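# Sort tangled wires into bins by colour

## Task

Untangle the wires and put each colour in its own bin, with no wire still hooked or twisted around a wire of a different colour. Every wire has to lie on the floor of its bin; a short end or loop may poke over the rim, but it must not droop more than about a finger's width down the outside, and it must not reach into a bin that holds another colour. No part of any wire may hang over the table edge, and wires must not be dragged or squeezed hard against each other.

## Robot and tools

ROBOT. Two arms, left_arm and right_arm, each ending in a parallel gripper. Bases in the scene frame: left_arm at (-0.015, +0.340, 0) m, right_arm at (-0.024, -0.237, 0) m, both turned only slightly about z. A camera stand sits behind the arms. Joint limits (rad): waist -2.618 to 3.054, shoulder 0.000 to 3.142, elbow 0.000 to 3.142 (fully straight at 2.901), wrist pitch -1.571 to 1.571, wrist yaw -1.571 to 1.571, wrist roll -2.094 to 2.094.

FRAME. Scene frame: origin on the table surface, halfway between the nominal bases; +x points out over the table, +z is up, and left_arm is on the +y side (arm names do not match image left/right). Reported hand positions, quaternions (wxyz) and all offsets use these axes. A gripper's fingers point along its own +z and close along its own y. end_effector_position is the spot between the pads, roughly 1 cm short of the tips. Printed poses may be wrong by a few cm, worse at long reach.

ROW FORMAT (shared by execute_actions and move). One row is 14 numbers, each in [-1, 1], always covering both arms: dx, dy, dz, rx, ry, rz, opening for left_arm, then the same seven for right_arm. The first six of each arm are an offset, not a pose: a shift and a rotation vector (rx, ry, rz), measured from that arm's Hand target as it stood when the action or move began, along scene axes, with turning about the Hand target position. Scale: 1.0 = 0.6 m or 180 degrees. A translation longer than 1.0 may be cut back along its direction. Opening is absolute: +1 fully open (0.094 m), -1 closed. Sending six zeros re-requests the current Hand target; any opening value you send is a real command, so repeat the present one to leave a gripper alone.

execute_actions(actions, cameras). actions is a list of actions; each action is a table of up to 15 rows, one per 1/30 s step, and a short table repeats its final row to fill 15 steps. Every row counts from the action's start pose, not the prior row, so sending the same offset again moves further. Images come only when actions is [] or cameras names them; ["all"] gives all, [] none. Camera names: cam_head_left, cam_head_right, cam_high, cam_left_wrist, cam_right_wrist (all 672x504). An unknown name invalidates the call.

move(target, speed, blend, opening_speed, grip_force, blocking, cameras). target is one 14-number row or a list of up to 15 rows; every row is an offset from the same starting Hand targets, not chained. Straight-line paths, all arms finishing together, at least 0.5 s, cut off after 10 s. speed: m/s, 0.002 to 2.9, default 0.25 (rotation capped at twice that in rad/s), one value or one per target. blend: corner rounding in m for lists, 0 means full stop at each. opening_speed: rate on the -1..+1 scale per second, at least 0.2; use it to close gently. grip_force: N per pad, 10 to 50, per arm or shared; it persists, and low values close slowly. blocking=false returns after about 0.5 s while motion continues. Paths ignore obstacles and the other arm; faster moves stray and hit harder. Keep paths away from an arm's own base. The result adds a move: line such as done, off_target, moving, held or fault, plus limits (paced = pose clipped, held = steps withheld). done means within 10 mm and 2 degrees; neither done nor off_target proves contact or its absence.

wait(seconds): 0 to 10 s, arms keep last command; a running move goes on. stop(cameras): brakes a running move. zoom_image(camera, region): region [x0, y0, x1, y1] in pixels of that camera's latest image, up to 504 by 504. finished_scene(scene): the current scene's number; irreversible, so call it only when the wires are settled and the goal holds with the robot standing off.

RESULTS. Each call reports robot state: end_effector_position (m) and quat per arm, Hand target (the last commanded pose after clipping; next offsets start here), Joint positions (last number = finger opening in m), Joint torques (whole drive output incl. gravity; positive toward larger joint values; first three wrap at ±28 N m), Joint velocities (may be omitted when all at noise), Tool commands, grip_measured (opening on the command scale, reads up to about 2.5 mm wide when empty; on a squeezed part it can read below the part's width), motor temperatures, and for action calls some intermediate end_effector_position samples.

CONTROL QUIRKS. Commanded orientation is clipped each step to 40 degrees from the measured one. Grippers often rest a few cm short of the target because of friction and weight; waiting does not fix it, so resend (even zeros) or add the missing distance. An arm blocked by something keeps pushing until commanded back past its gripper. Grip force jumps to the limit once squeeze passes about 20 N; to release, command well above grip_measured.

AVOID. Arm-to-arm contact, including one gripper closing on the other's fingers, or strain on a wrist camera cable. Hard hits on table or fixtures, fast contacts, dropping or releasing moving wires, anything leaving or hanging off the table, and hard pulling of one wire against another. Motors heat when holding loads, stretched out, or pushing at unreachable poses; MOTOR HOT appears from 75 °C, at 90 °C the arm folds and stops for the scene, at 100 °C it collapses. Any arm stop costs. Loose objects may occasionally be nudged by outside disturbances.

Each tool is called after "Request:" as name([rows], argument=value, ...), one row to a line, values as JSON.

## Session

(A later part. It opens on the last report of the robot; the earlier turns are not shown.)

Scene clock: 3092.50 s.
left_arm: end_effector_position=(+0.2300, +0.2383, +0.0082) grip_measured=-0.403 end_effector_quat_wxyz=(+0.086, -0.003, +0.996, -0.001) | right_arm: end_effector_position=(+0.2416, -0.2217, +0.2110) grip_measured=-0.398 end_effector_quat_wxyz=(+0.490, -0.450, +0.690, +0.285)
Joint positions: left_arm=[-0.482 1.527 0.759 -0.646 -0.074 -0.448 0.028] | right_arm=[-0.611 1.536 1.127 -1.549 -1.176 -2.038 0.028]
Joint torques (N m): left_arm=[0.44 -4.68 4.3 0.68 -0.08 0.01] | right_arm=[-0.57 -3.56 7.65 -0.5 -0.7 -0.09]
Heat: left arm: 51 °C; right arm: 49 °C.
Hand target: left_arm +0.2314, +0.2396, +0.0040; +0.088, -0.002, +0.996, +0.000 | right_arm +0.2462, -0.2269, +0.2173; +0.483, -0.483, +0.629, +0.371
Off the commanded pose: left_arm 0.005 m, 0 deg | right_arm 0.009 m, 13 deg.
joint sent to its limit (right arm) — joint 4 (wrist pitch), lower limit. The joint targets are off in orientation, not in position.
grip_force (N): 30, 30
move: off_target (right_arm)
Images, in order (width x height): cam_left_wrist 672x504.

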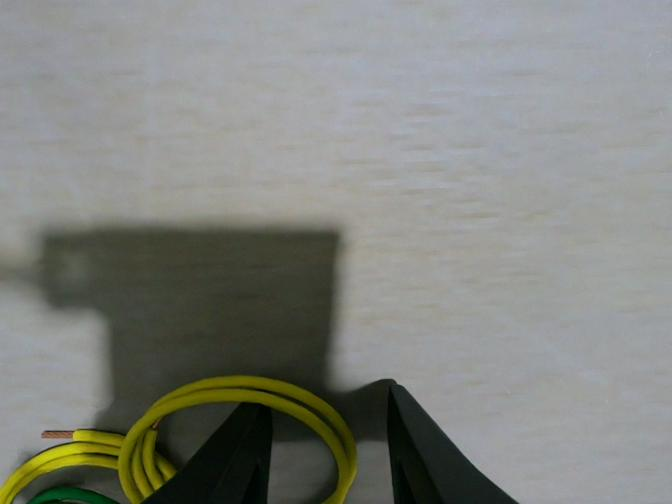

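Request:
move([
  [0,0,0,0,0,0,-1,0,0,0,0,0,0,-0.4],
  [0,0,0.03,0,0,0,-1,0,0,0,0,0,0,-0.4],
  [0,-0.27,0.04,0,0,0,-1,0,0,0,0,0,0,-0.4],
  [0,-0.27,-0.002,0,0,0,-1,0,0,0,0,0,0,-0.4],
  [0,-0.27,-0.002,0,0,0,-0.4,0,0,0,0,0,0,-0.4],
  [-0.05,-0.1,0.2,0,0,0,-0.4,0,0,0,0,0,0,-0.4],
], speed=0.12, cameras=["cam_left_wrist","cam_high"])

Request:
zoom_image(camera="cam_high", region=[150, 200, 270, 300])

Scene clock: 3151.87 s.
left_arm: end_effector_position=(+0.1996, +0.1783, +0.1153) grip_measured=-0.403 end_effector_quat_wxyz=(+0.082, -0.003, +0.997, +0.003) | right_arm: end_effector_position=(+0.2416, -0.2217, +0.2110) grip_measured=-0.398 end_effector_quat_wxyz=(+0.490, -0.450, +0.690, +0.285)
Joint positions: left_arm=[-0.759 1.446 1.136 -1.142 -0.113 -0.723 0.028] | right_arm=[-0.611 1.536 1.127 -1.549 -1.176 -2.038 0.028]
Joint torques (N m): left_arm=[0.49 -6.42 7.39 0.2 -0.03 0.11] | right_arm=[-0.55 -3.56 7.64 -0.5 -0.7 -0.09]
Heat: left arm: 49 °C; right arm: 49 °C.
Hand target: left_arm +0.2013, +0.1796, +0.1239; +0.087, -0.002, +0.996, +0.000 | right_arm +0.2462, -0.2269, +0.2173; +0.483, -0.483, +0.629, +0.371
Off the commanded pose: left_arm 0.009 m, 1 deg | right_arm 0.009 m, 13 deg.
joint sent to its limit (right arm) — joint 4 (wrist pitch), lower limit. The joint targets are off in orientation, not in position.
grip_force (N): 30, 30
move: off_target (right_arm)
Images, in order (width x height): cam_high 672x504, cam_left_wrist 672x504.

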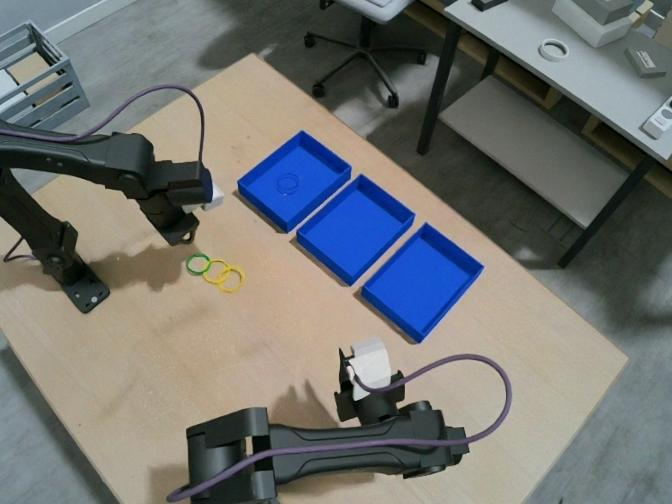

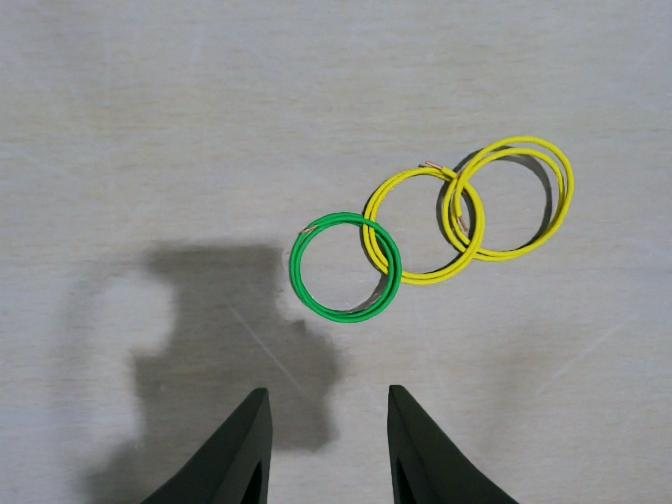

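Scaled by 4.200 from the camera's 672x504 image, which has a finer 960x720 frame.

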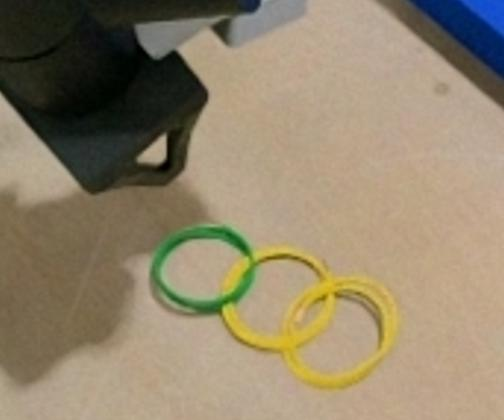

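Request:
zoom_image(camera="cam_left_wrist", region=[275, 195, 415, 335])

Request:
zoom_image(camera="cam_left_wrist", region=[345, 150, 495, 300])

Scaled by 3.600 from the camera's 672x504 image, which has a finer 960x720 frame.

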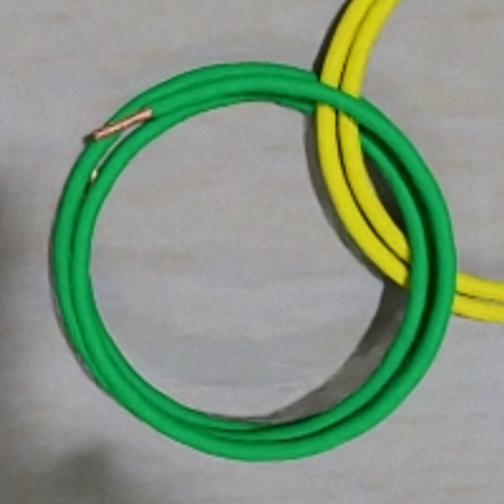

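Scaled by 3.360 from the camera's 672x504 image, which has a finer 960x720 frame.

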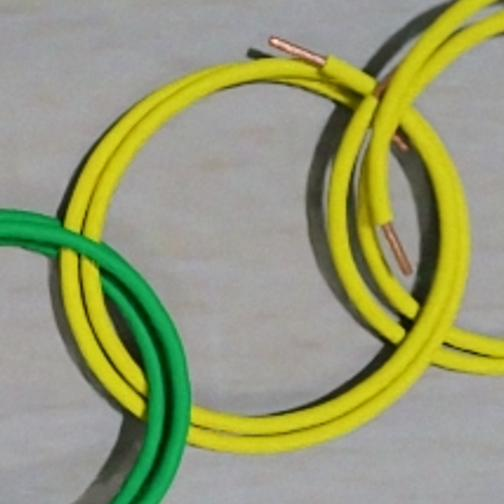

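Request:
move([
  [0,0,0,0,0,0,-0.4,-0.052,0.412,-0.15,-0.155,0.063,-0.081,-1],
], speed=0.2, cameras=["cam_left_wrist","cam_right_wrist","cam_high"])

Scene clock: 3205.43 s.
left_arm: end_effector_position=(+0.1995, +0.1784, +0.1153) grip_measured=-0.403 end_effector_quat_wxyz=(+0.081, -0.003, +0.997, +0.003) | right_arm: end_effector_position=(+0.2084, +0.0133, +0.1172) grip_measured=-0.984 end_effector_quat_wxyz=(+0.318, -0.465, +0.804, +0.190)
Joint positions: left_arm=[-0.759 1.446 1.136 -1.143 -0.113 -0.723 0.028] | right_arm=[0.698 1.237 0.727 -0.338 -0.255 -0.264 0.001]
Joint torques (N m): left_arm=[0.47 -6.49 7.28 0.26 -0.05 0.07] | right_arm=[0.57 -2.5 8.95 1.75 -0.09 0.06]
Motor temperatures (°C): left_arm=[33 39 54 32 32 33 35] | right_arm=[31 34 49 35 35 32 33]
Heat: left arm: 54 °C; right arm: 49 °C.
Hand target: left_arm +0.2013, +0.1796, +0.1239; +0.088, -0.002, +0.996, +0.000 | right_arm +0.2150, +0.0202, +0.1271; +0.332, -0.463, +0.799, +0.191
Off the commanded pose: left_arm 0.009 m, 1 deg | right_arm 0.014 m, 2 deg.
grip_force (N): 30, 30
move: off_target (right_arm)
Images, in order (width x height): cam_high 672x504, cam_left_wrist 672x504, cam_right_wrist 672x504.

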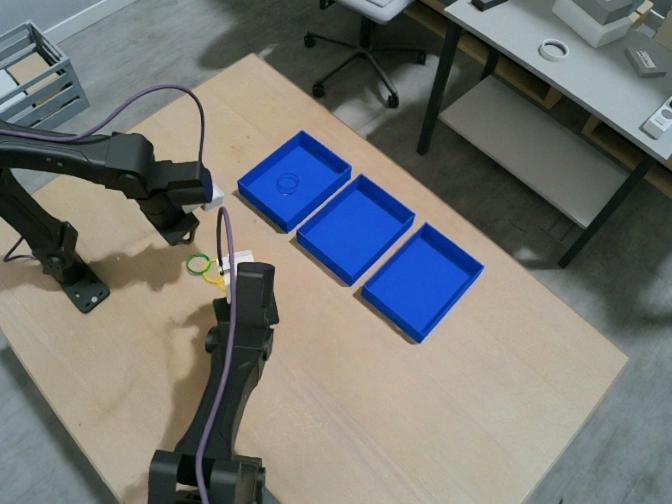

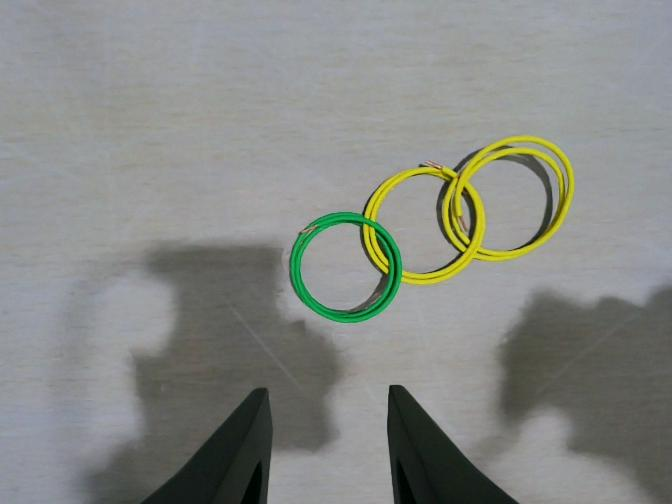

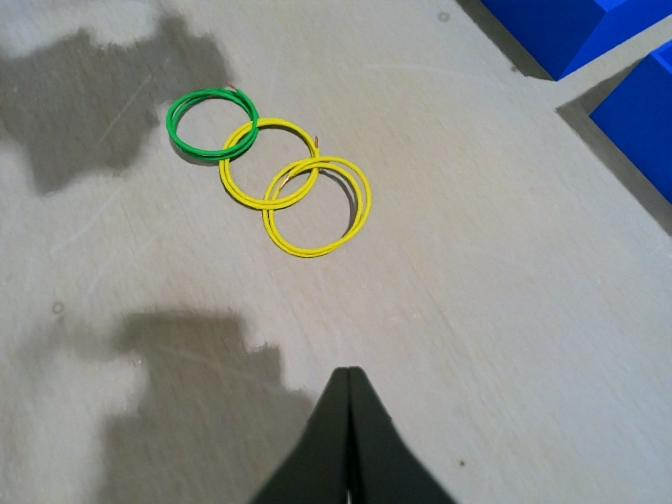

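Request:
move([
  [0,0,0,0,0,0,-0.4,0.025,0.065,-0.11,0,0,0,-1],
], speed=0.12, cameras=["cam_left_wrist","cam_right_wrist"])

Scene clock: 3215.87 s.
left_arm: end_effector_position=(+0.1995, +0.1784, +0.1153) grip_measured=-0.403 end_effector_quat_wxyz=(+0.081, -0.003, +0.997, +0.003) | right_arm: end_effector_position=(+0.2328, +0.0601, +0.0680) grip_measured=-0.984 end_effector_quat_wxyz=(+0.336, -0.464, +0.797, +0.193)
Joint positions: left_arm=[-0.759 1.446 1.136 -1.143 -0.113 -0.723 0.028] | right_arm=[0.775 1.522 0.703 0.023 -0.202 -0.208 0.001]
Joint torques (N m): left_arm=[0.54 -6.49 7.24 0.28 0.01 0.04] | right_arm=[0.54 -4.49 4.79 1.84 -0.06 0.07]
Heat: left arm: 54 °C; right arm: 49 °C.
Hand target: left_arm +0.2013, +0.1796, +0.1239; +0.088, -0.002, +0.996, +0.000 | right_arm +0.2301, +0.0592, +0.0611; +0.332, -0.463, +0.799, +0.191
Off the commanded pose: left_arm 0.009 m, 1 deg | right_arm 0.007 m, 1 deg.
grip_force (N): 30, 30
move: done
Images, in order (width x height): cam_left_wrist 672x504, cam_right_wrist 672x504.

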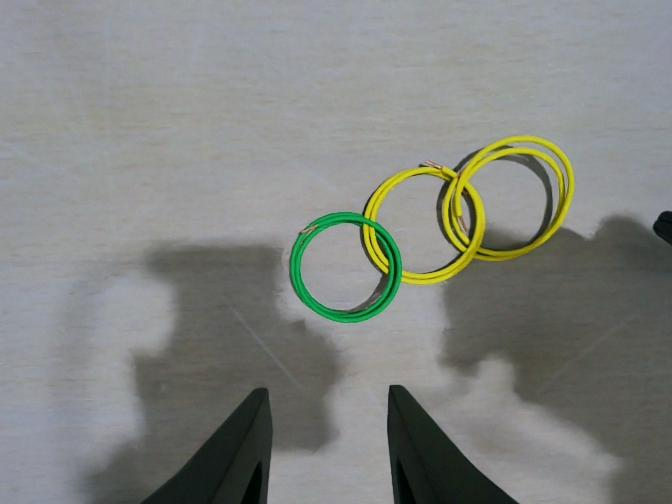

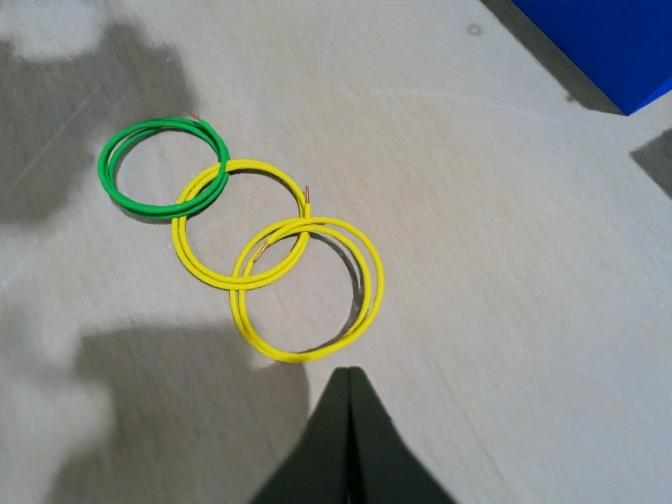

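Request:
move([
  [0,0,0,0,0,0,-0.4,0.013,0.032,-0.04,0,0,0,-1],
  [0,0,0,0,0,0,-0.4,0.013,0.032,-0.088,0,0,0,-1],
], speed=0.06, cameras=["cam_left_wrist","cam_right_wrist"])

Scene clock: 3236.07 s.
left_arm: end_effector_position=(+0.1995, +0.1784, +0.1153) grip_measured=-0.403 end_effector_quat_wxyz=(+0.081, -0.003, +0.997, +0.003) | right_arm: end_effector_position=(+0.2458, +0.0842, +0.0264) grip_measured=-0.984 end_effector_quat_wxyz=(+0.353, -0.462, +0.789, +0.198)
Joint positions: left_arm=[-0.759 1.446 1.136 -1.143 -0.113 -0.723 0.028] | right_arm=[0.804 1.739 0.686 0.3 -0.182 -0.186 0.001]
Joint torques (N m): left_arm=[0.39 -6.45 7.21 0.2 -0.05 0.05] | right_arm=[0.55 -4.45 3.54 1.7 -0.04 0.06]
Heat: left arm: 54 °C; right arm: 48 °C.
Hand target: left_arm +0.2013, +0.1796, +0.1239; +0.088, -0.002, +0.996, +0.000 | right_arm +0.2379, +0.0784, +0.0084; +0.332, -0.463, +0.799, +0.191
Off the commanded pose: left_arm 0.009 m, 1 deg | right_arm 0.021 m, 3 deg.
grip_force (N): 30, 30
move: off_target (right_arm)
Images, in order (width x height): cam_left_wrist 672x504, cam_right_wrist 672x504.

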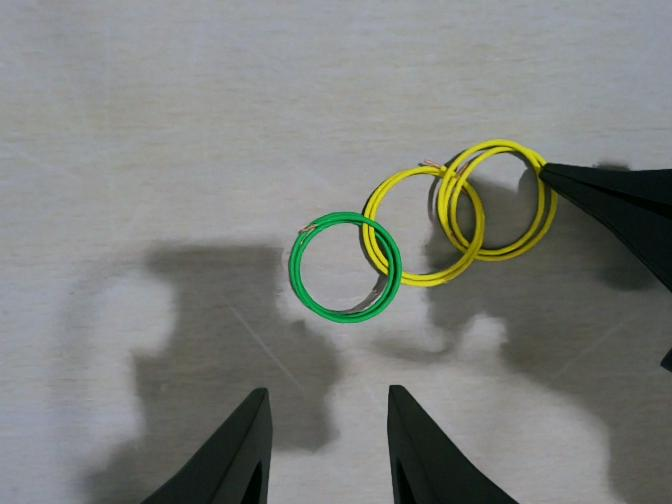

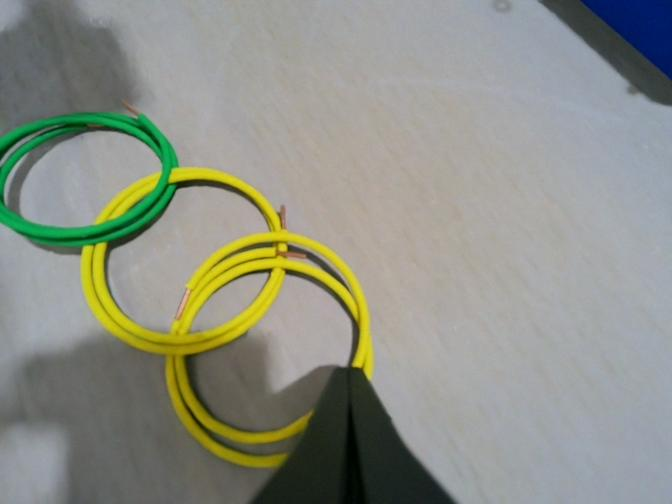

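Request:
move([
  [0,0,0,0,0,0,-0.4,0.01,0.01,0.03,0,0,0,-1],
  [0,0,0,0,0,0,-0.4,-0.008,0.024,0.03,0,0,0,-1],
  [0,0,0,0,0,0,-0.4,-0.008,0.024,-0.01,0,0,0,-1],
], speed=0.06, cameras=["cam_left_wrist","cam_right_wrist"])

Scene clock: 3249.37 s.
left_arm: end_effector_position=(+0.1995, +0.1785, +0.1153) grip_measured=-0.403 end_effector_quat_wxyz=(+0.081, -0.003, +0.997, +0.003) | right_arm: end_effector_position=(+0.2429, +0.1010, +0.0244) grip_measured=-0.984 end_effector_quat_wxyz=(+0.360, -0.460, +0.786, +0.200)
Joint positions: left_arm=[-0.759 1.446 1.136 -1.143 -0.113 -0.723 0.028] | right_arm=[0.851 1.781 0.709 0.342 -0.148 -0.153 0.001]
Joint torques (N m): left_arm=[0.44 -6.38 7.32 0.24 -0.07 0.06] | right_arm=[0.55 -4.62 3.44 1.54 -0.04 0.07]
Heat: left arm: 54 °C; right arm: 48 °C.
Hand target: left_arm +0.2013, +0.1796, +0.1239; +0.087, -0.002, +0.996, +0.000 | right_arm +0.2330, +0.0929, +0.0024; +0.332, -0.463, +0.799, +0.191
Off the commanded pose: left_arm 0.009 m, 1 deg | right_arm 0.025 m, 4 deg.
grip_force (N): 30, 30
move: off_target (right_arm)
Images, in order (width x height): cam_left_wrist 672x504, cam_right_wrist 672x504.

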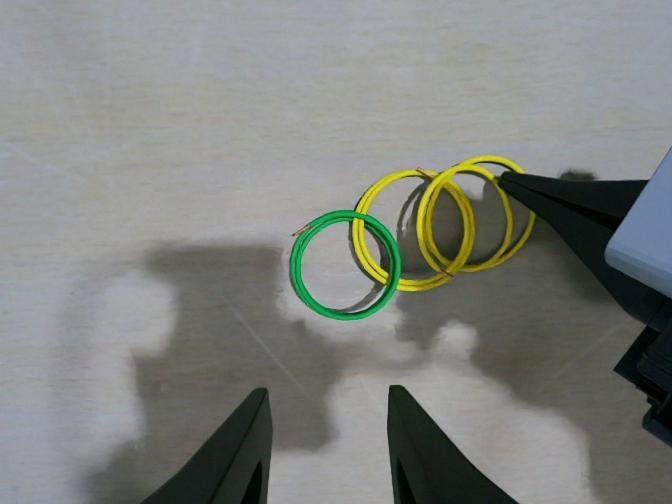

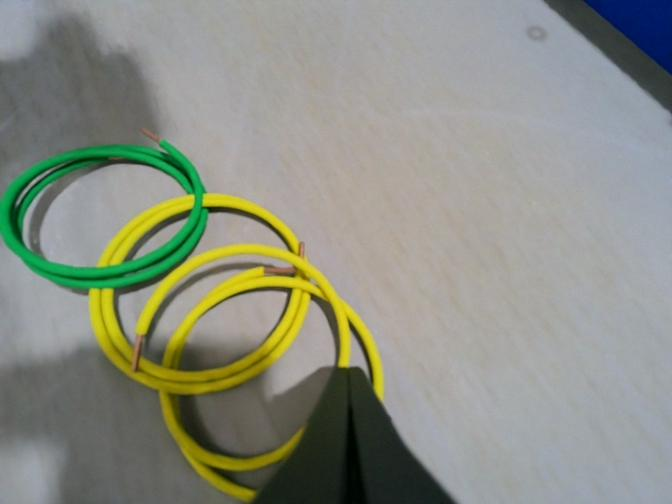

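Request:
move([
  [0.048,0.003,-0.12,0,0,-0.417,-0.8,0,0,0.03,0,0,0,-1],
], speed=0.2, cameras=["cam_left_wrist","cam_right_wrist"])

Request:
zoom_image(camera="cam_left_wrist", region=[200, 200, 440, 440])

Scene clock: 3273.87 s.
left_arm: end_effector_position=(+0.2419, +0.1787, +0.0614) grip_measured=-0.797 end_effector_quat_wxyz=(+0.098, +0.588, +0.802, -0.044) | right_arm: end_effector_position=(+0.2393, +0.0974, +0.0239) grip_measured=-0.984 end_effector_quat_wxyz=(+0.351, -0.463, +0.790, +0.196)
Joint positions: left_arm=[-0.531 1.56 1.013 -0.841 0.113 0.759 0.01] | right_arm=[0.851 1.764 0.709 0.302 -0.148 -0.157 0.001]
Joint torques (N m): left_arm=[-0.2 -4.63 5.12 0.2 0.17 0.32] | right_arm=[0.51 -7.88 5.38 1.07 -0.04 0.12]
Heat: left arm: 54 °C; right arm: 47 °C.
Hand target: left_arm +0.2301, +0.1814, +0.0519; +0.070, +0.605, +0.791, -0.053 | right_arm +0.2330, +0.0928, +0.0203; +0.332, -0.463, +0.799, +0.191
Off the commanded pose: left_arm 0.015 m, 4 deg | right_arm 0.008 m, 2 deg.
grip_force (N): 30, 30
move: off_target (left_arm)
Images, in order (width x height): cam_left_wrist 672x504, cam_right_wrist 672x504.

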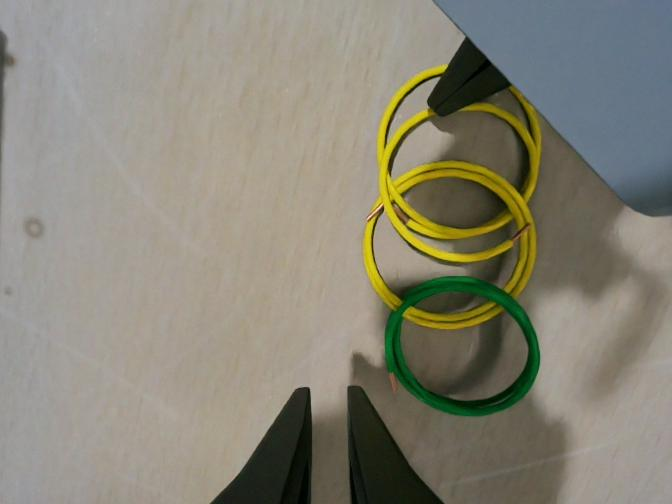

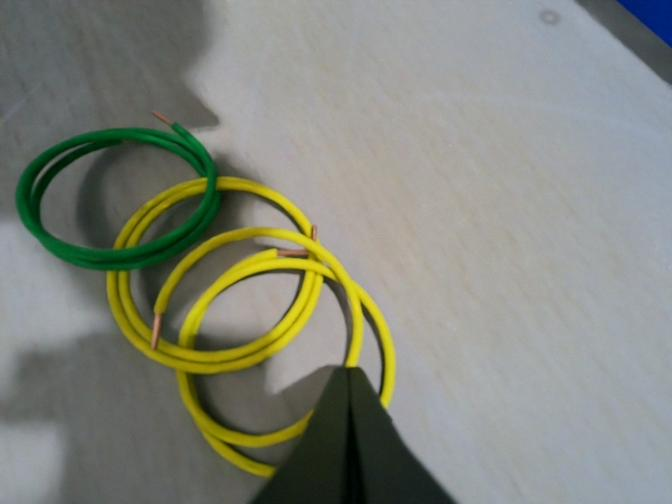

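Scaled by 2.100 from the camera's 672x504 image, which has a finer 960x720 frame.

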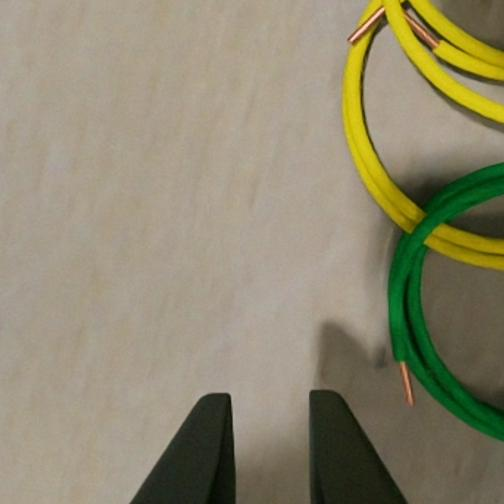

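Request:
move([
  [0,0.03,0.03,0,0,0,-0.8,-0.03,-0.06,0.04,0,0,0,-1],
  [0,0.03,0.03,0,0,0,-0.8,-0.1,-0.3,0.1,0,0,0,-1],
], speed=0.15, cameras=["cam_left_wrist","cam_high"])

Request:
zoom_image(camera="cam_left_wrist", region=[240, 100, 560, 440])

Scene clock: 3296.60 s.
left_arm: end_effector_position=(+0.2282, +0.1993, +0.0607) grip_measured=-0.797 end_effector_quat_wxyz=(+0.061, +0.602, +0.794, -0.053) | right_arm: end_effector_position=(+0.1760, -0.0883, +0.0775) grip_measured=-0.984 end_effector_quat_wxyz=(+0.329, -0.461, +0.804, +0.183)
Joint positions: left_arm=[-0.479 1.551 1.013 -0.934 0.129 0.847 0.01] | right_arm=[0.302 0.898 0.413 -0.462 -0.488 -0.591 0.001]
Joint torques (N m): left_arm=[0.61 -7.69 6.76 0.18 0.16 0.09] | right_arm=[-0.53 -1.55 6.39 1.3 -0.56 -0.06]
Heat: left arm: 52 °C; right arm: 48 °C.
Hand target: left_arm +0.2301, +0.1994, +0.0700; +0.070, +0.605, +0.791, -0.053 | right_arm +0.1730, -0.0871, +0.0804; +0.332, -0.464, +0.799, +0.191
Off the commanded pose: left_arm 0.009 m, 1 deg | right_arm 0.004 m, 1 deg.
grip_force (N): 30, 30
move: done
Images, in order (width x height): cam_high 672x504, cam_left_wrist 672x504.

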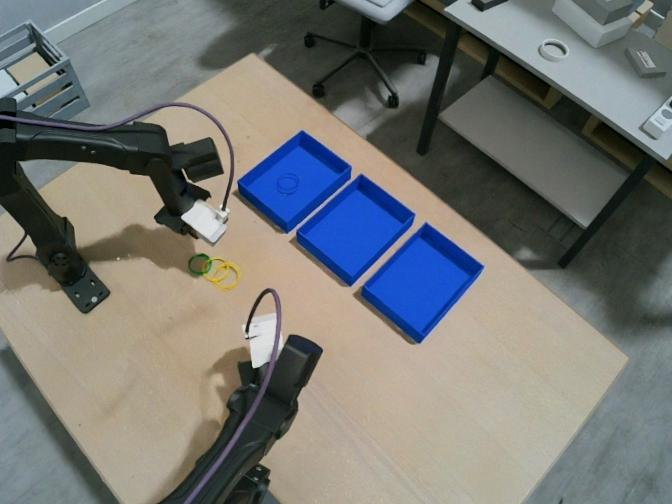

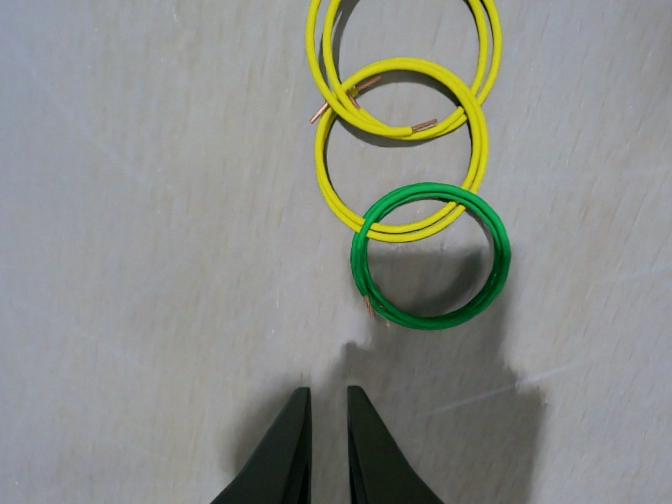

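Scaled by 1.482 from the camera's 672x504 image, which has a finer 960x720 frame.

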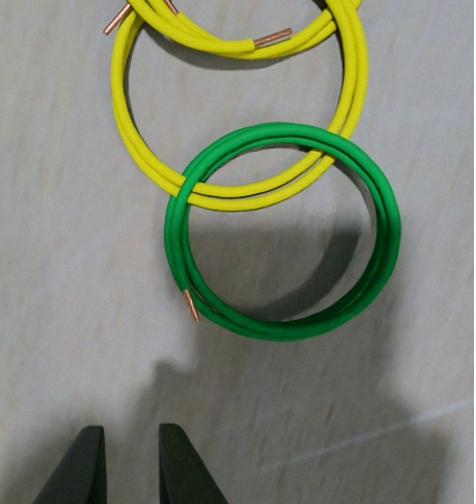

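Request:
zoom_image(camera="cam_left_wrist", region=[340, 170, 430, 330])

Request:
zoom_image(camera="cam_left_wrist", region=[410, 160, 520, 290])

Scaled by 3.150 from the camera's 672x504 image, which has a finer 960x720 frame.

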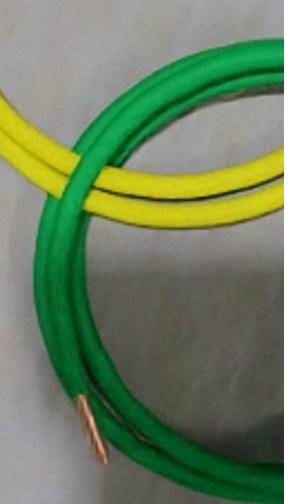

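Scaled by 3.877 from the camera's 672x504 image, which has a finer 960x720 frame.

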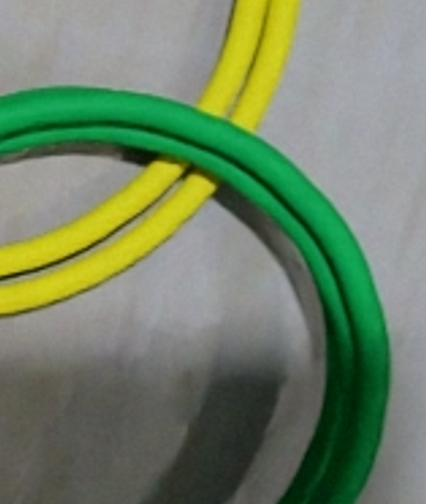

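Request:
move([
  [-0.007,-0.046,-0.05,0,0,0,-0.5,0,0,0,0,0,0,-1],
  [-0.007,-0.046,-0.11,0,0,0,-0.5,0,0,0,0,0,0,-1],
], speed=0.08, cameras=["cam_left_wrist"])

Scene clock: 3324.63 s.
left_arm: end_effector_position=(+0.2266, +0.1739, +0.0087) grip_measured=-0.503 end_effector_quat_wxyz=(+0.069, +0.606, +0.791, -0.051) | right_arm: end_effector_position=(+0.1759, -0.0884, +0.0774) grip_measured=-0.984 end_effector_quat_wxyz=(+0.328, -0.461, +0.804, +0.183)
Joint positions: left_arm=[-0.567 1.658 0.896 -0.684 0.118 0.767 0.023] | right_arm=[0.302 0.898 0.413 -0.463 -0.488 -0.591 0.001]
Joint torques (N m): left_arm=[-0.65 -5.98 4.27 0.62 0.11 -0.07] | right_arm=[-0.53 -1.57 6.39 1.29 -0.56 -0.08]
Heat: left arm: 53 °C; right arm: 47 °C.
Hand target: left_arm +0.2260, +0.1718, +0.0040; +0.070, +0.605, +0.791, -0.053 | right_arm +0.1731, -0.0872, +0.0803; +0.332, -0.463, +0.799, +0.191
Off the commanded pose: left_arm 0.005 m, 0 deg | right_arm 0.004 m, 1 deg.
grip_force (N): 30, 30
move: done
Images, in order (width x height): cam_left_wrist 672x504.

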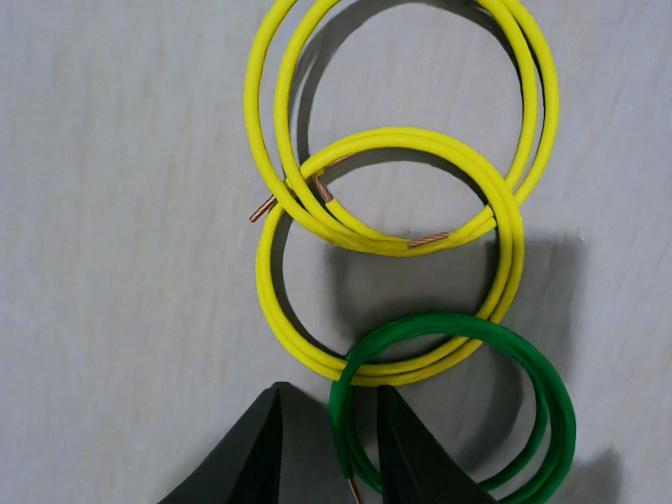

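Request:
move(target=[0,0,0.06,0,0,0,-0.5,0,-0.15,0.1,0,0,0,-1], cameras=["cam_left_wrist","cam_high","cam_head_left"])

Scene clock: 3357.40 s.
left_arm: end_effector_position=(+0.2256, +0.1745, +0.0325) grip_measured=-0.503 end_effector_quat_wxyz=(+0.065, +0.606, +0.791, -0.052) | right_arm: end_effector_position=(+0.1679, -0.1782, +0.1282) grip_measured=-0.984 end_effector_quat_wxyz=(+0.316, -0.463, +0.807, +0.188)
Joint positions: left_arm=[-0.567 1.616 0.959 -0.797 0.118 0.767 0.023] | right_arm=[-0.349 1.004 0.716 -1.142 -0.742 -1.346 0.001]
Joint torques (N m): left_arm=[-0.36 -7.61 6.56 0.21 0.14 -0.07] | right_arm=[-0.59 -0.17 8.72 0.39 -0.83 -0.09]
Heat: left arm: 50 °C; right arm: 47 °C.
Hand target: left_arm +0.2260, +0.1717, +0.0401; +0.070, +0.606, +0.791, -0.053 | right_arm +0.1731, -0.1771, +0.1404; +0.332, -0.463, +0.799, +0.191
Off the commanded pose: left_arm 0.008 m, 1 deg | right_arm 0.013 m, 2 deg.
grip_force (N): 30, 30
move: off_target (right_arm)
Images, in order (width x height): cam_head_left 672x504, cam_high 672x504, cam_left_wrist 672x504.

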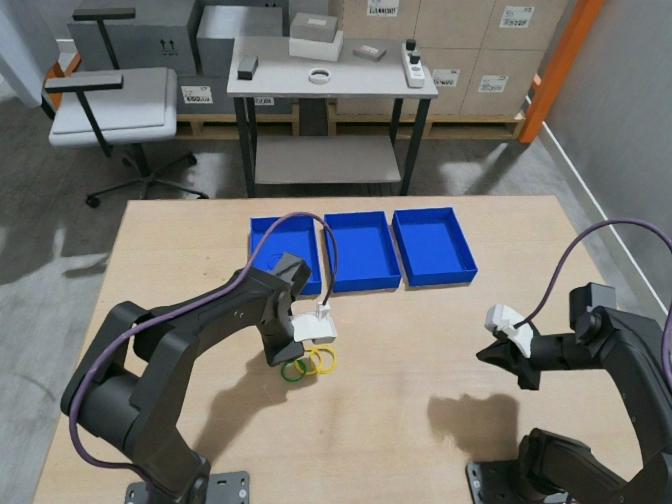

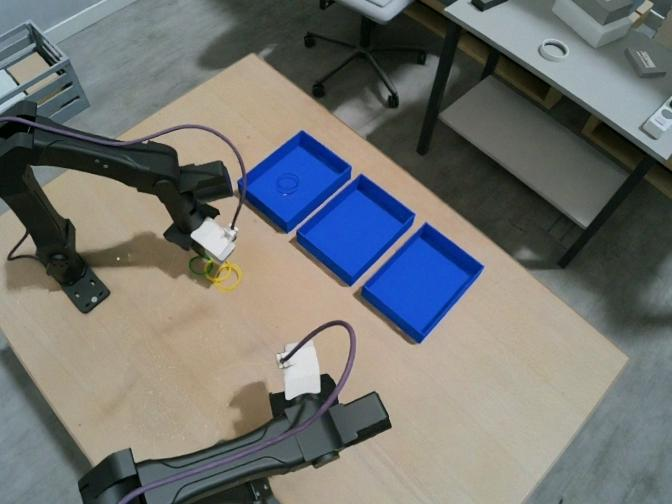

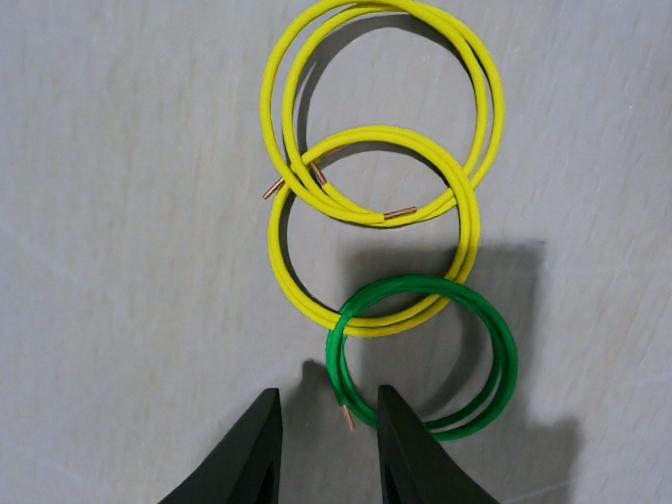

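Request:
zoom_image(camera="cam_left_wrist", region=[240, 250, 540, 460])

Request:
zoom_image(camera="cam_left_wrist", region=[320, 260, 470, 440])

Scaled by 1.680 from the camera's 672x504 image, which has a finer 960x720 frame.

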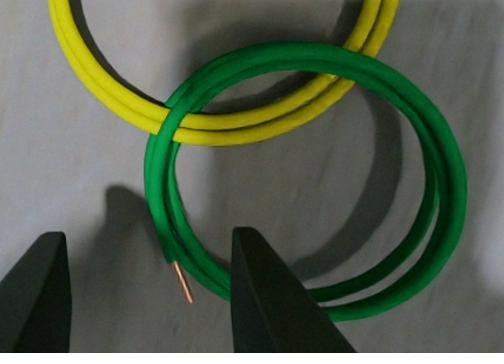

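Scaled by 2.800 from the camera's 672x504 image, which has a finer 960x720 frame.

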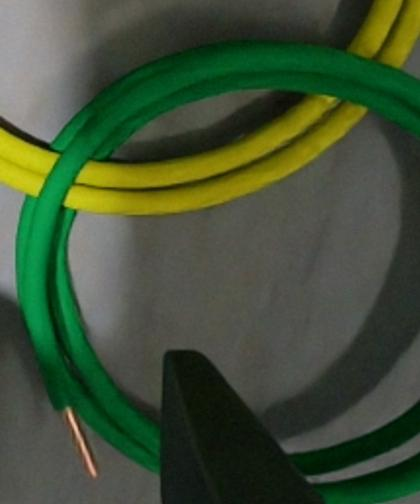

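Request:
move([
  [-0.0008,0.0137,-0.01,0,0,0.111,-0.5,0,0,0,0,0,0,-1],
  [-0.0008,0.0137,-0.058,0,0,0.111,-0.5,0,0,0,0,0,0,-1],
], speed=0.1, cameras=["cam_left_wrist"])

Scene clock: 3397.27 s.
left_arm: end_effector_position=(+0.2258, +0.1820, +0.0092) grip_measured=-0.503 end_effector_quat_wxyz=(+0.077, +0.459, +0.884, -0.040) | right_arm: end_effector_position=(+0.1677, -0.1781, +0.1282) grip_measured=-0.984 end_effector_quat_wxyz=(+0.316, -0.463, +0.807, +0.189)
Joint positions: left_arm=[-0.574 1.61 0.846 -0.648 0.071 0.413 0.023] | right_arm=[-0.349 1.004 0.716 -1.143 -0.742 -1.347 0.001]
Joint torques (N m): left_arm=[-0.79 -5.55 4.57 0.72 0.01 -0.1] | right_arm=[-0.61 -0.17 8.75 0.38 -0.83 -0.1]
Heat: left arm: 50 °C; right arm: 48 °C.
Hand target: left_arm +0.2254, +0.1800, +0.0052; +0.078, +0.459, +0.884, -0.040 | right_arm +0.1730, -0.1772, +0.1404; +0.332, -0.463, +0.799, +0.191
Off the commanded pose: left_arm 0.004 m, 0 deg | right_arm 0.013 m, 2 deg.
grip_force (N): 30, 30
move: off_target (right_arm)
Images, in order (width x height): cam_left_wrist 672x504.

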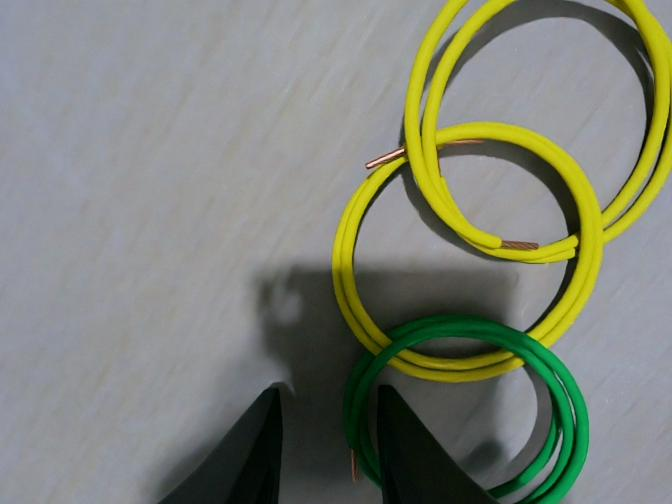

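Request:
move([
  [0,0,0,0,0,0,-1,0,0,0,0,0,0,-1],
  [0,0,0.015,0,0,0,-1,0,0,0,0,0,0,-1],
  [-0.0105,0.0195,0.015,0,0,0.1667,-1,0,0,0,0,0,0,-1],
  [-0.0295,0.0312,0.015,0,0,0.333,-1,0,0,0,0,0,0,-1],
  [-0.0517,0.0317,0.015,0,0,0.5,-1,0,0,0,0,0,0,-1],
  [-0.0712,0.0212,0.012,0,0,0.667,-1,0,0,0,0,0,0,-1],
], speed=0.25, blend=[0,0.005,0.005,0.005,0.005,0], cameras=["cam_left_wrist","cam_high"])

Scene clock: 3422.67 s.
left_arm: end_effector_position=(+0.1838, +0.1908, +0.0111) grip_measured=-0.947 end_effector_quat_wxyz=(+0.069, -0.535, +0.841, +0.034) | right_arm: end_effector_position=(+0.1677, -0.1781, +0.1282) grip_measured=-0.984 end_effector_quat_wxyz=(+0.316, -0.463, +0.807, +0.189)
Joint positions: left_arm=[-0.791 1.627 0.879 -0.854 -0.151 -1.893 0.002] | right_arm=[-0.349 1.004 0.716 -1.143 -0.742 -1.347 0.001]
Joint torques (N m): left_arm=[-0.88 -5.18 6.11 -0.15 -0.14 -0.14] | right_arm=[-0.61 -0.17 8.73 0.37 -0.82 -0.09]
Heat: left arm: 50 °C; right arm: 49 °C.
Hand target: left_arm +0.1827, +0.1928, +0.0123; +0.074, -0.537, +0.839, +0.047 | right_arm +0.1730, -0.1772, +0.1404; +0.332, -0.463, +0.799, +0.191
Off the commanded pose: left_arm 0.002 m, 2 deg | right_arm 0.013 m, 2 deg.
grip_force (N): 30, 30
move: off_target (right_arm); blend cut to 0.0045 m at target 2
Images, in order (width x height): cam_high 672x504, cam_left_wrist 672x504.

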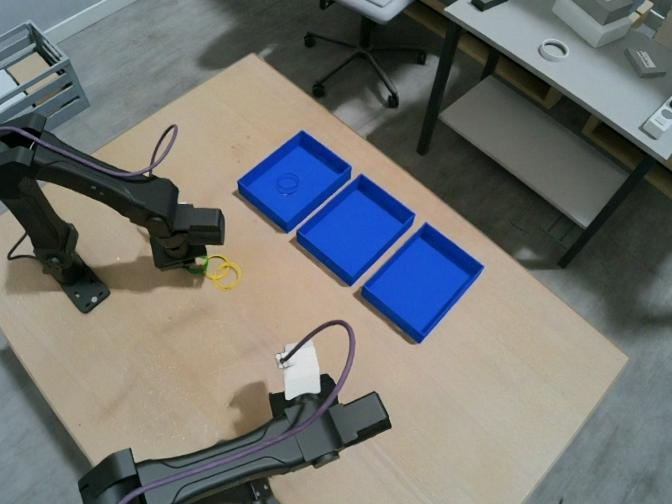

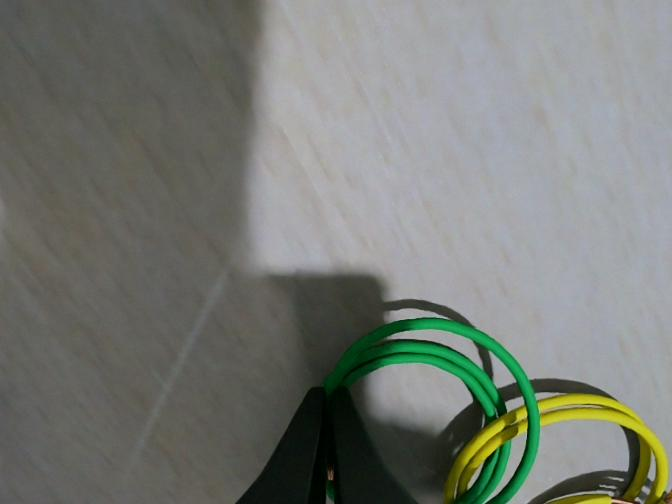

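Request:
move([
  [0,0,-0.013,0,0,0,-1,0,0,0,0,0,0,-1],
  [0,0,-0.013,0,0,0,-0.6,0,0,0,0,0,0,-1],
  [0,0,0.08,0,0,0,-0.6,0,0,0,0,0,0,-1],
  [0.03,-0.04,0.1,0,0,-0.8,-0.5,0,0,0,0,0,0,-1],
], speed=0.2, cameras=["cam_left_wrist"])

Request:
zoom_image(camera="cam_left_wrist", region=[200, 250, 540, 500])

Scene clock: 3441.53 s.
left_arm: end_effector_position=(+0.1999, +0.1699, +0.0695) grip_measured=-0.503 end_effector_quat_wxyz=(+0.072, +0.631, +0.771, -0.048) | right_arm: end_effector_position=(+0.1677, -0.1781, +0.1282) grip_measured=-0.984 end_effector_quat_wxyz=(+0.316, -0.463, +0.807, +0.189)
Joint positions: left_arm=[-0.636 1.481 0.981 -0.935 0.109 0.762 0.023] | right_arm=[-0.349 1.004 0.716 -1.143 -0.742 -1.347 0.001]
Joint torques (N m): left_arm=[0.7 -4.53 7.25 0.23 0.17 0.09] | right_arm=[-0.61 -0.17 8.73 0.38 -0.83 -0.1]
Heat: left arm: 51 °C; right arm: 49 °C.
Hand target: left_arm +0.2007, +0.1687, +0.0724; +0.068, +0.632, +0.770, -0.056 | right_arm +0.1730, -0.1772, +0.1404; +0.332, -0.463, +0.799, +0.191
Off the commanded pose: left_arm 0.003 m, 1 deg | right_arm 0.013 m, 2 deg.
grip_force (N): 30, 30
move: off_target (right_arm)
Images, in order (width x height): cam_left_wrist 672x504.

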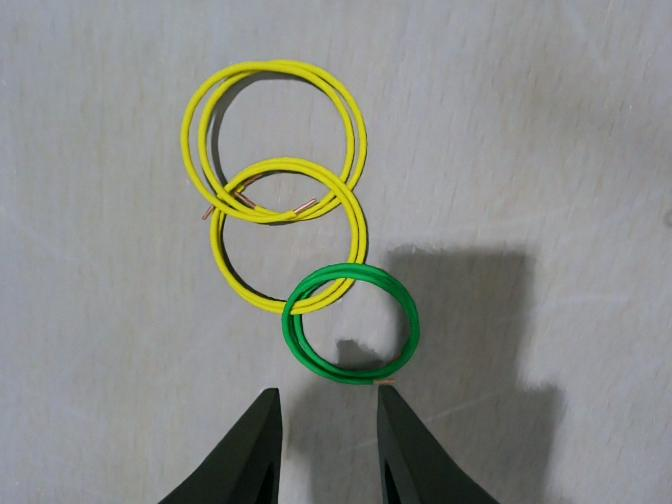

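Scaled by 1.482 from the camera's 672x504 image, which has a finer 960x720 frame.

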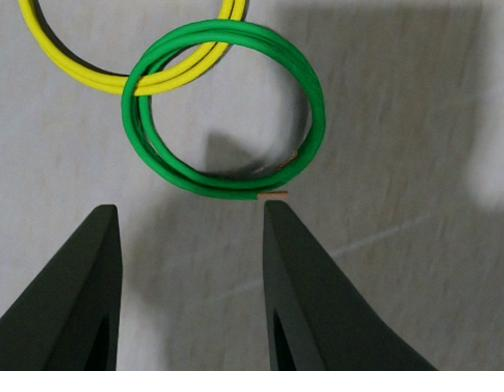

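Request:
move([
  [0.0273,0.0198,-0.06,0,0,0.103,-0.5,0,0,0,0,0,0,-1],
  [0.0273,0.0198,-0.1123,0,0,0.103,-0.5,0,0,0,0,0,0,-1],
], speed=0.15, cameras=["cam_left_wrist"])

Scene clock: 3466.50 s.
left_arm: end_effector_position=(+0.2144, +0.1803, +0.0080) grip_measured=-0.503 end_effector_quat_wxyz=(+0.073, +0.506, +0.858, -0.043) | right_arm: end_effector_position=(+0.1677, -0.1781, +0.1282) grip_measured=-0.984 end_effector_quat_wxyz=(+0.316, -0.463, +0.807, +0.189)
Joint positions: left_arm=[-0.592 1.59 0.82 -0.654 0.083 0.502 0.023] | right_arm=[-0.349 1.004 0.716 -1.143 -0.742 -1.347 0.001]
Joint torques (N m): left_arm=[0.38 -5.38 4.71 0.65 0.08 -0.05] | right_arm=[-0.59 -0.17 8.73 0.38 -0.83 -0.09]
Heat: left arm: 51 °C; right arm: 49 °C.
Hand target: left_arm +0.2171, +0.1807, +0.0050; +0.076, +0.500, +0.861, -0.044 | right_arm +0.1730, -0.1772, +0.1404; +0.332, -0.463, +0.799, +0.191
Off the commanded pose: left_arm 0.004 m, 1 deg | right_arm 0.013 m, 2 deg.
grip_force (N): 30, 30
move: off_target (right_arm)
Images, in order (width x height): cam_left_wrist 672x504.

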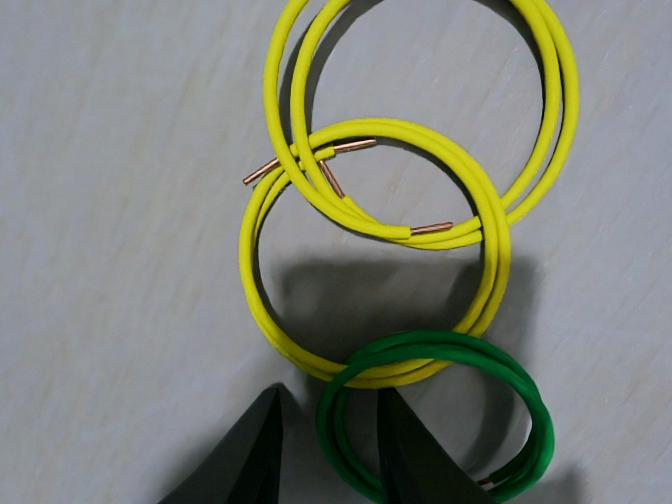

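Request:
move([
  [-0.004,0.009,0.015,0,0,0.02,-0.5,0,0,0,0,0,0,-1],
  [-0.004,0.009,0,0,0,0.02,-0.5,0,0,0,0,0,0,-1],
  [-0.004,0.009,0,0,0,0.02,-1,0,0,0,0,0,0,-1],
  [-0.004,0.009,0.015,0,0,0.02,-1,0,0,0,0,0,0,-1],
  [-0.0145,0.0285,0.015,0,0,0.1867,-1,0,0,0,0,0,0,-1],
  [-0.0335,0.0402,0.015,0,0,0.353,-1,0,0,0,0,0,0,-1],
  [-0.0557,0.0407,0.015,0,0,0.52,-1,0,0,0,0,0,0,-1],
  [-0.0752,0.0302,0.015,0,0,0.687,-1,0,0,0,0,0,0,-1],
  [-0.0752,0.0302,0,0,0,0.687,-1,0,0,0,0,0,0,-1],
  [-0.0752,0.0302,0,0,0,0.687,-0.6,0,0,0,0,0,0,-1],
], speed=0.25, blend=[0.003,0,0,0.003,0.005,0.005,0.005,0,0,0], cameras=["cam_left_wrist"])

Request:
move([
  [0,0,0.08,0,0,0,-0.6,0,0,0,0,0,0,-1],
  [0.03,-0.04,0.11,0,0,-0.8,-0.5,0,0,0,0,0,0,-1],
], speed=0.25, cameras=["cam_left_wrist"])

Request:
zoom_image(camera="cam_left_wrist", region=[200, 250, 540, 500])

Scene clock: 3494.70 s.
left_arm: end_effector_position=(+0.1710, +0.1981, +0.0077) grip_measured=-0.603 end_effector_quat_wxyz=(+0.067, -0.522, +0.849, +0.043) | right_arm: end_effector_position=(+0.1677, -0.1781, +0.1282) grip_measured=-0.984 end_effector_quat_wxyz=(+0.316, -0.463, +0.807, +0.189)
Joint positions: left_arm=[-0.805 1.598 0.832 -0.855 -0.15 -1.876 0.019] | right_arm=[-0.349 1.004 0.716 -1.143 -0.742 -1.347 0.001]
Joint torques (N m): left_arm=[-0.91 -4.92 4.59 0.21 -0.24 -0.12] | right_arm=[-0.62 -0.17 8.73 0.38 -0.83 -0.1]
Heat: left arm: 50 °C; right arm: 49 °C.
Hand target: left_arm +0.1720, +0.1988, +0.0050; +0.075, -0.523, +0.848, +0.046 | right_arm +0.1730, -0.1772, +0.1404; +0.332, -0.463, +0.799, +0.191
Off the commanded pose: left_arm 0.003 m, 1 deg | right_arm 0.013 m, 2 deg.
grip_force (N): 30, 30
move: off_target (right_arm)
Images, in order (width x height): cam_left_wrist 672x504.

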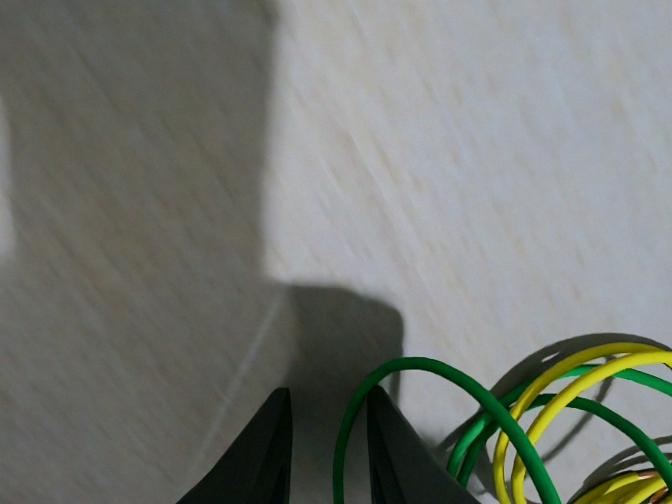

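Scene clock: 3502.07 s.
left_arm: end_effector_position=(+0.1893, +0.1761, +0.0678) grip_measured=-0.503 end_effector_quat_wxyz=(+0.070, +0.642, +0.761, -0.049) | right_arm: end_effector_position=(+0.1677, -0.1781, +0.1282) grip_measured=-0.984 end_effector_quat_wxyz=(+0.316, -0.463, +0.807, +0.189)
Joint positions: left_arm=[-0.637 1.439 0.937 -0.938 0.112 0.792 0.023] | right_arm=[-0.349 1.004 0.716 -1.143 -0.742 -1.347 0.001]
Joint torques (N m): left_arm=[0.83 -4.33 7.12 0.24 0.16 0.12] | right_arm=[-0.61 -0.17 8.73 0.38 -0.83 -0.09]
Heat: left arm: 50 °C; right arm: 49 °C.
Hand target: left_arm +0.1900, +0.1748, +0.0710; +0.067, +0.644, +0.760, -0.057 | right_arm +0.1730, -0.1772, +0.1404; +0.332, -0.463, +0.799, +0.191
Off the commanded pose: left_arm 0.004 m, 1 deg | right_arm 0.013 m, 2 deg.
grip_force (N): 30, 30
move: off_target (right_arm)
Images, in order (width x height): cam_left_wrist 672x504.

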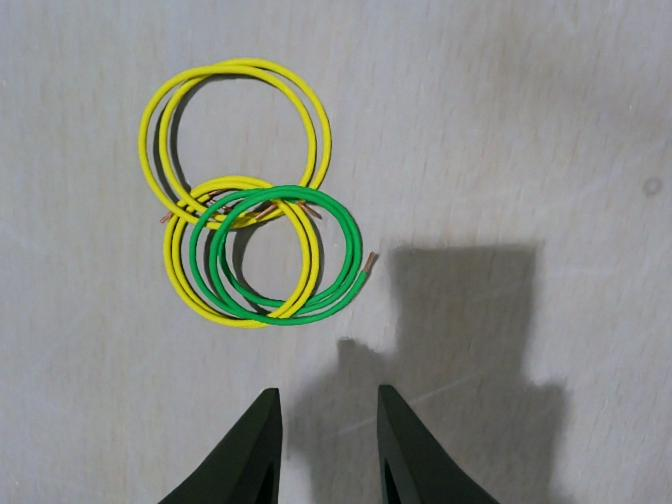

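Scaled by 1.482 from the camera's 672x504 image, which has a finer 960x720 frame.

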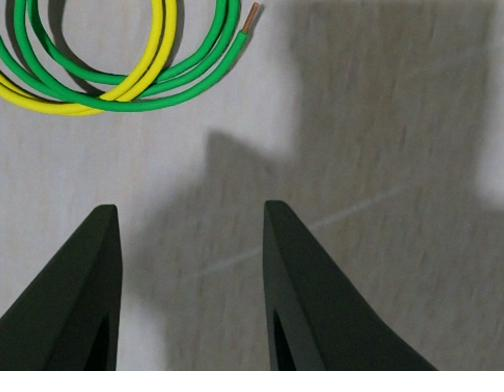

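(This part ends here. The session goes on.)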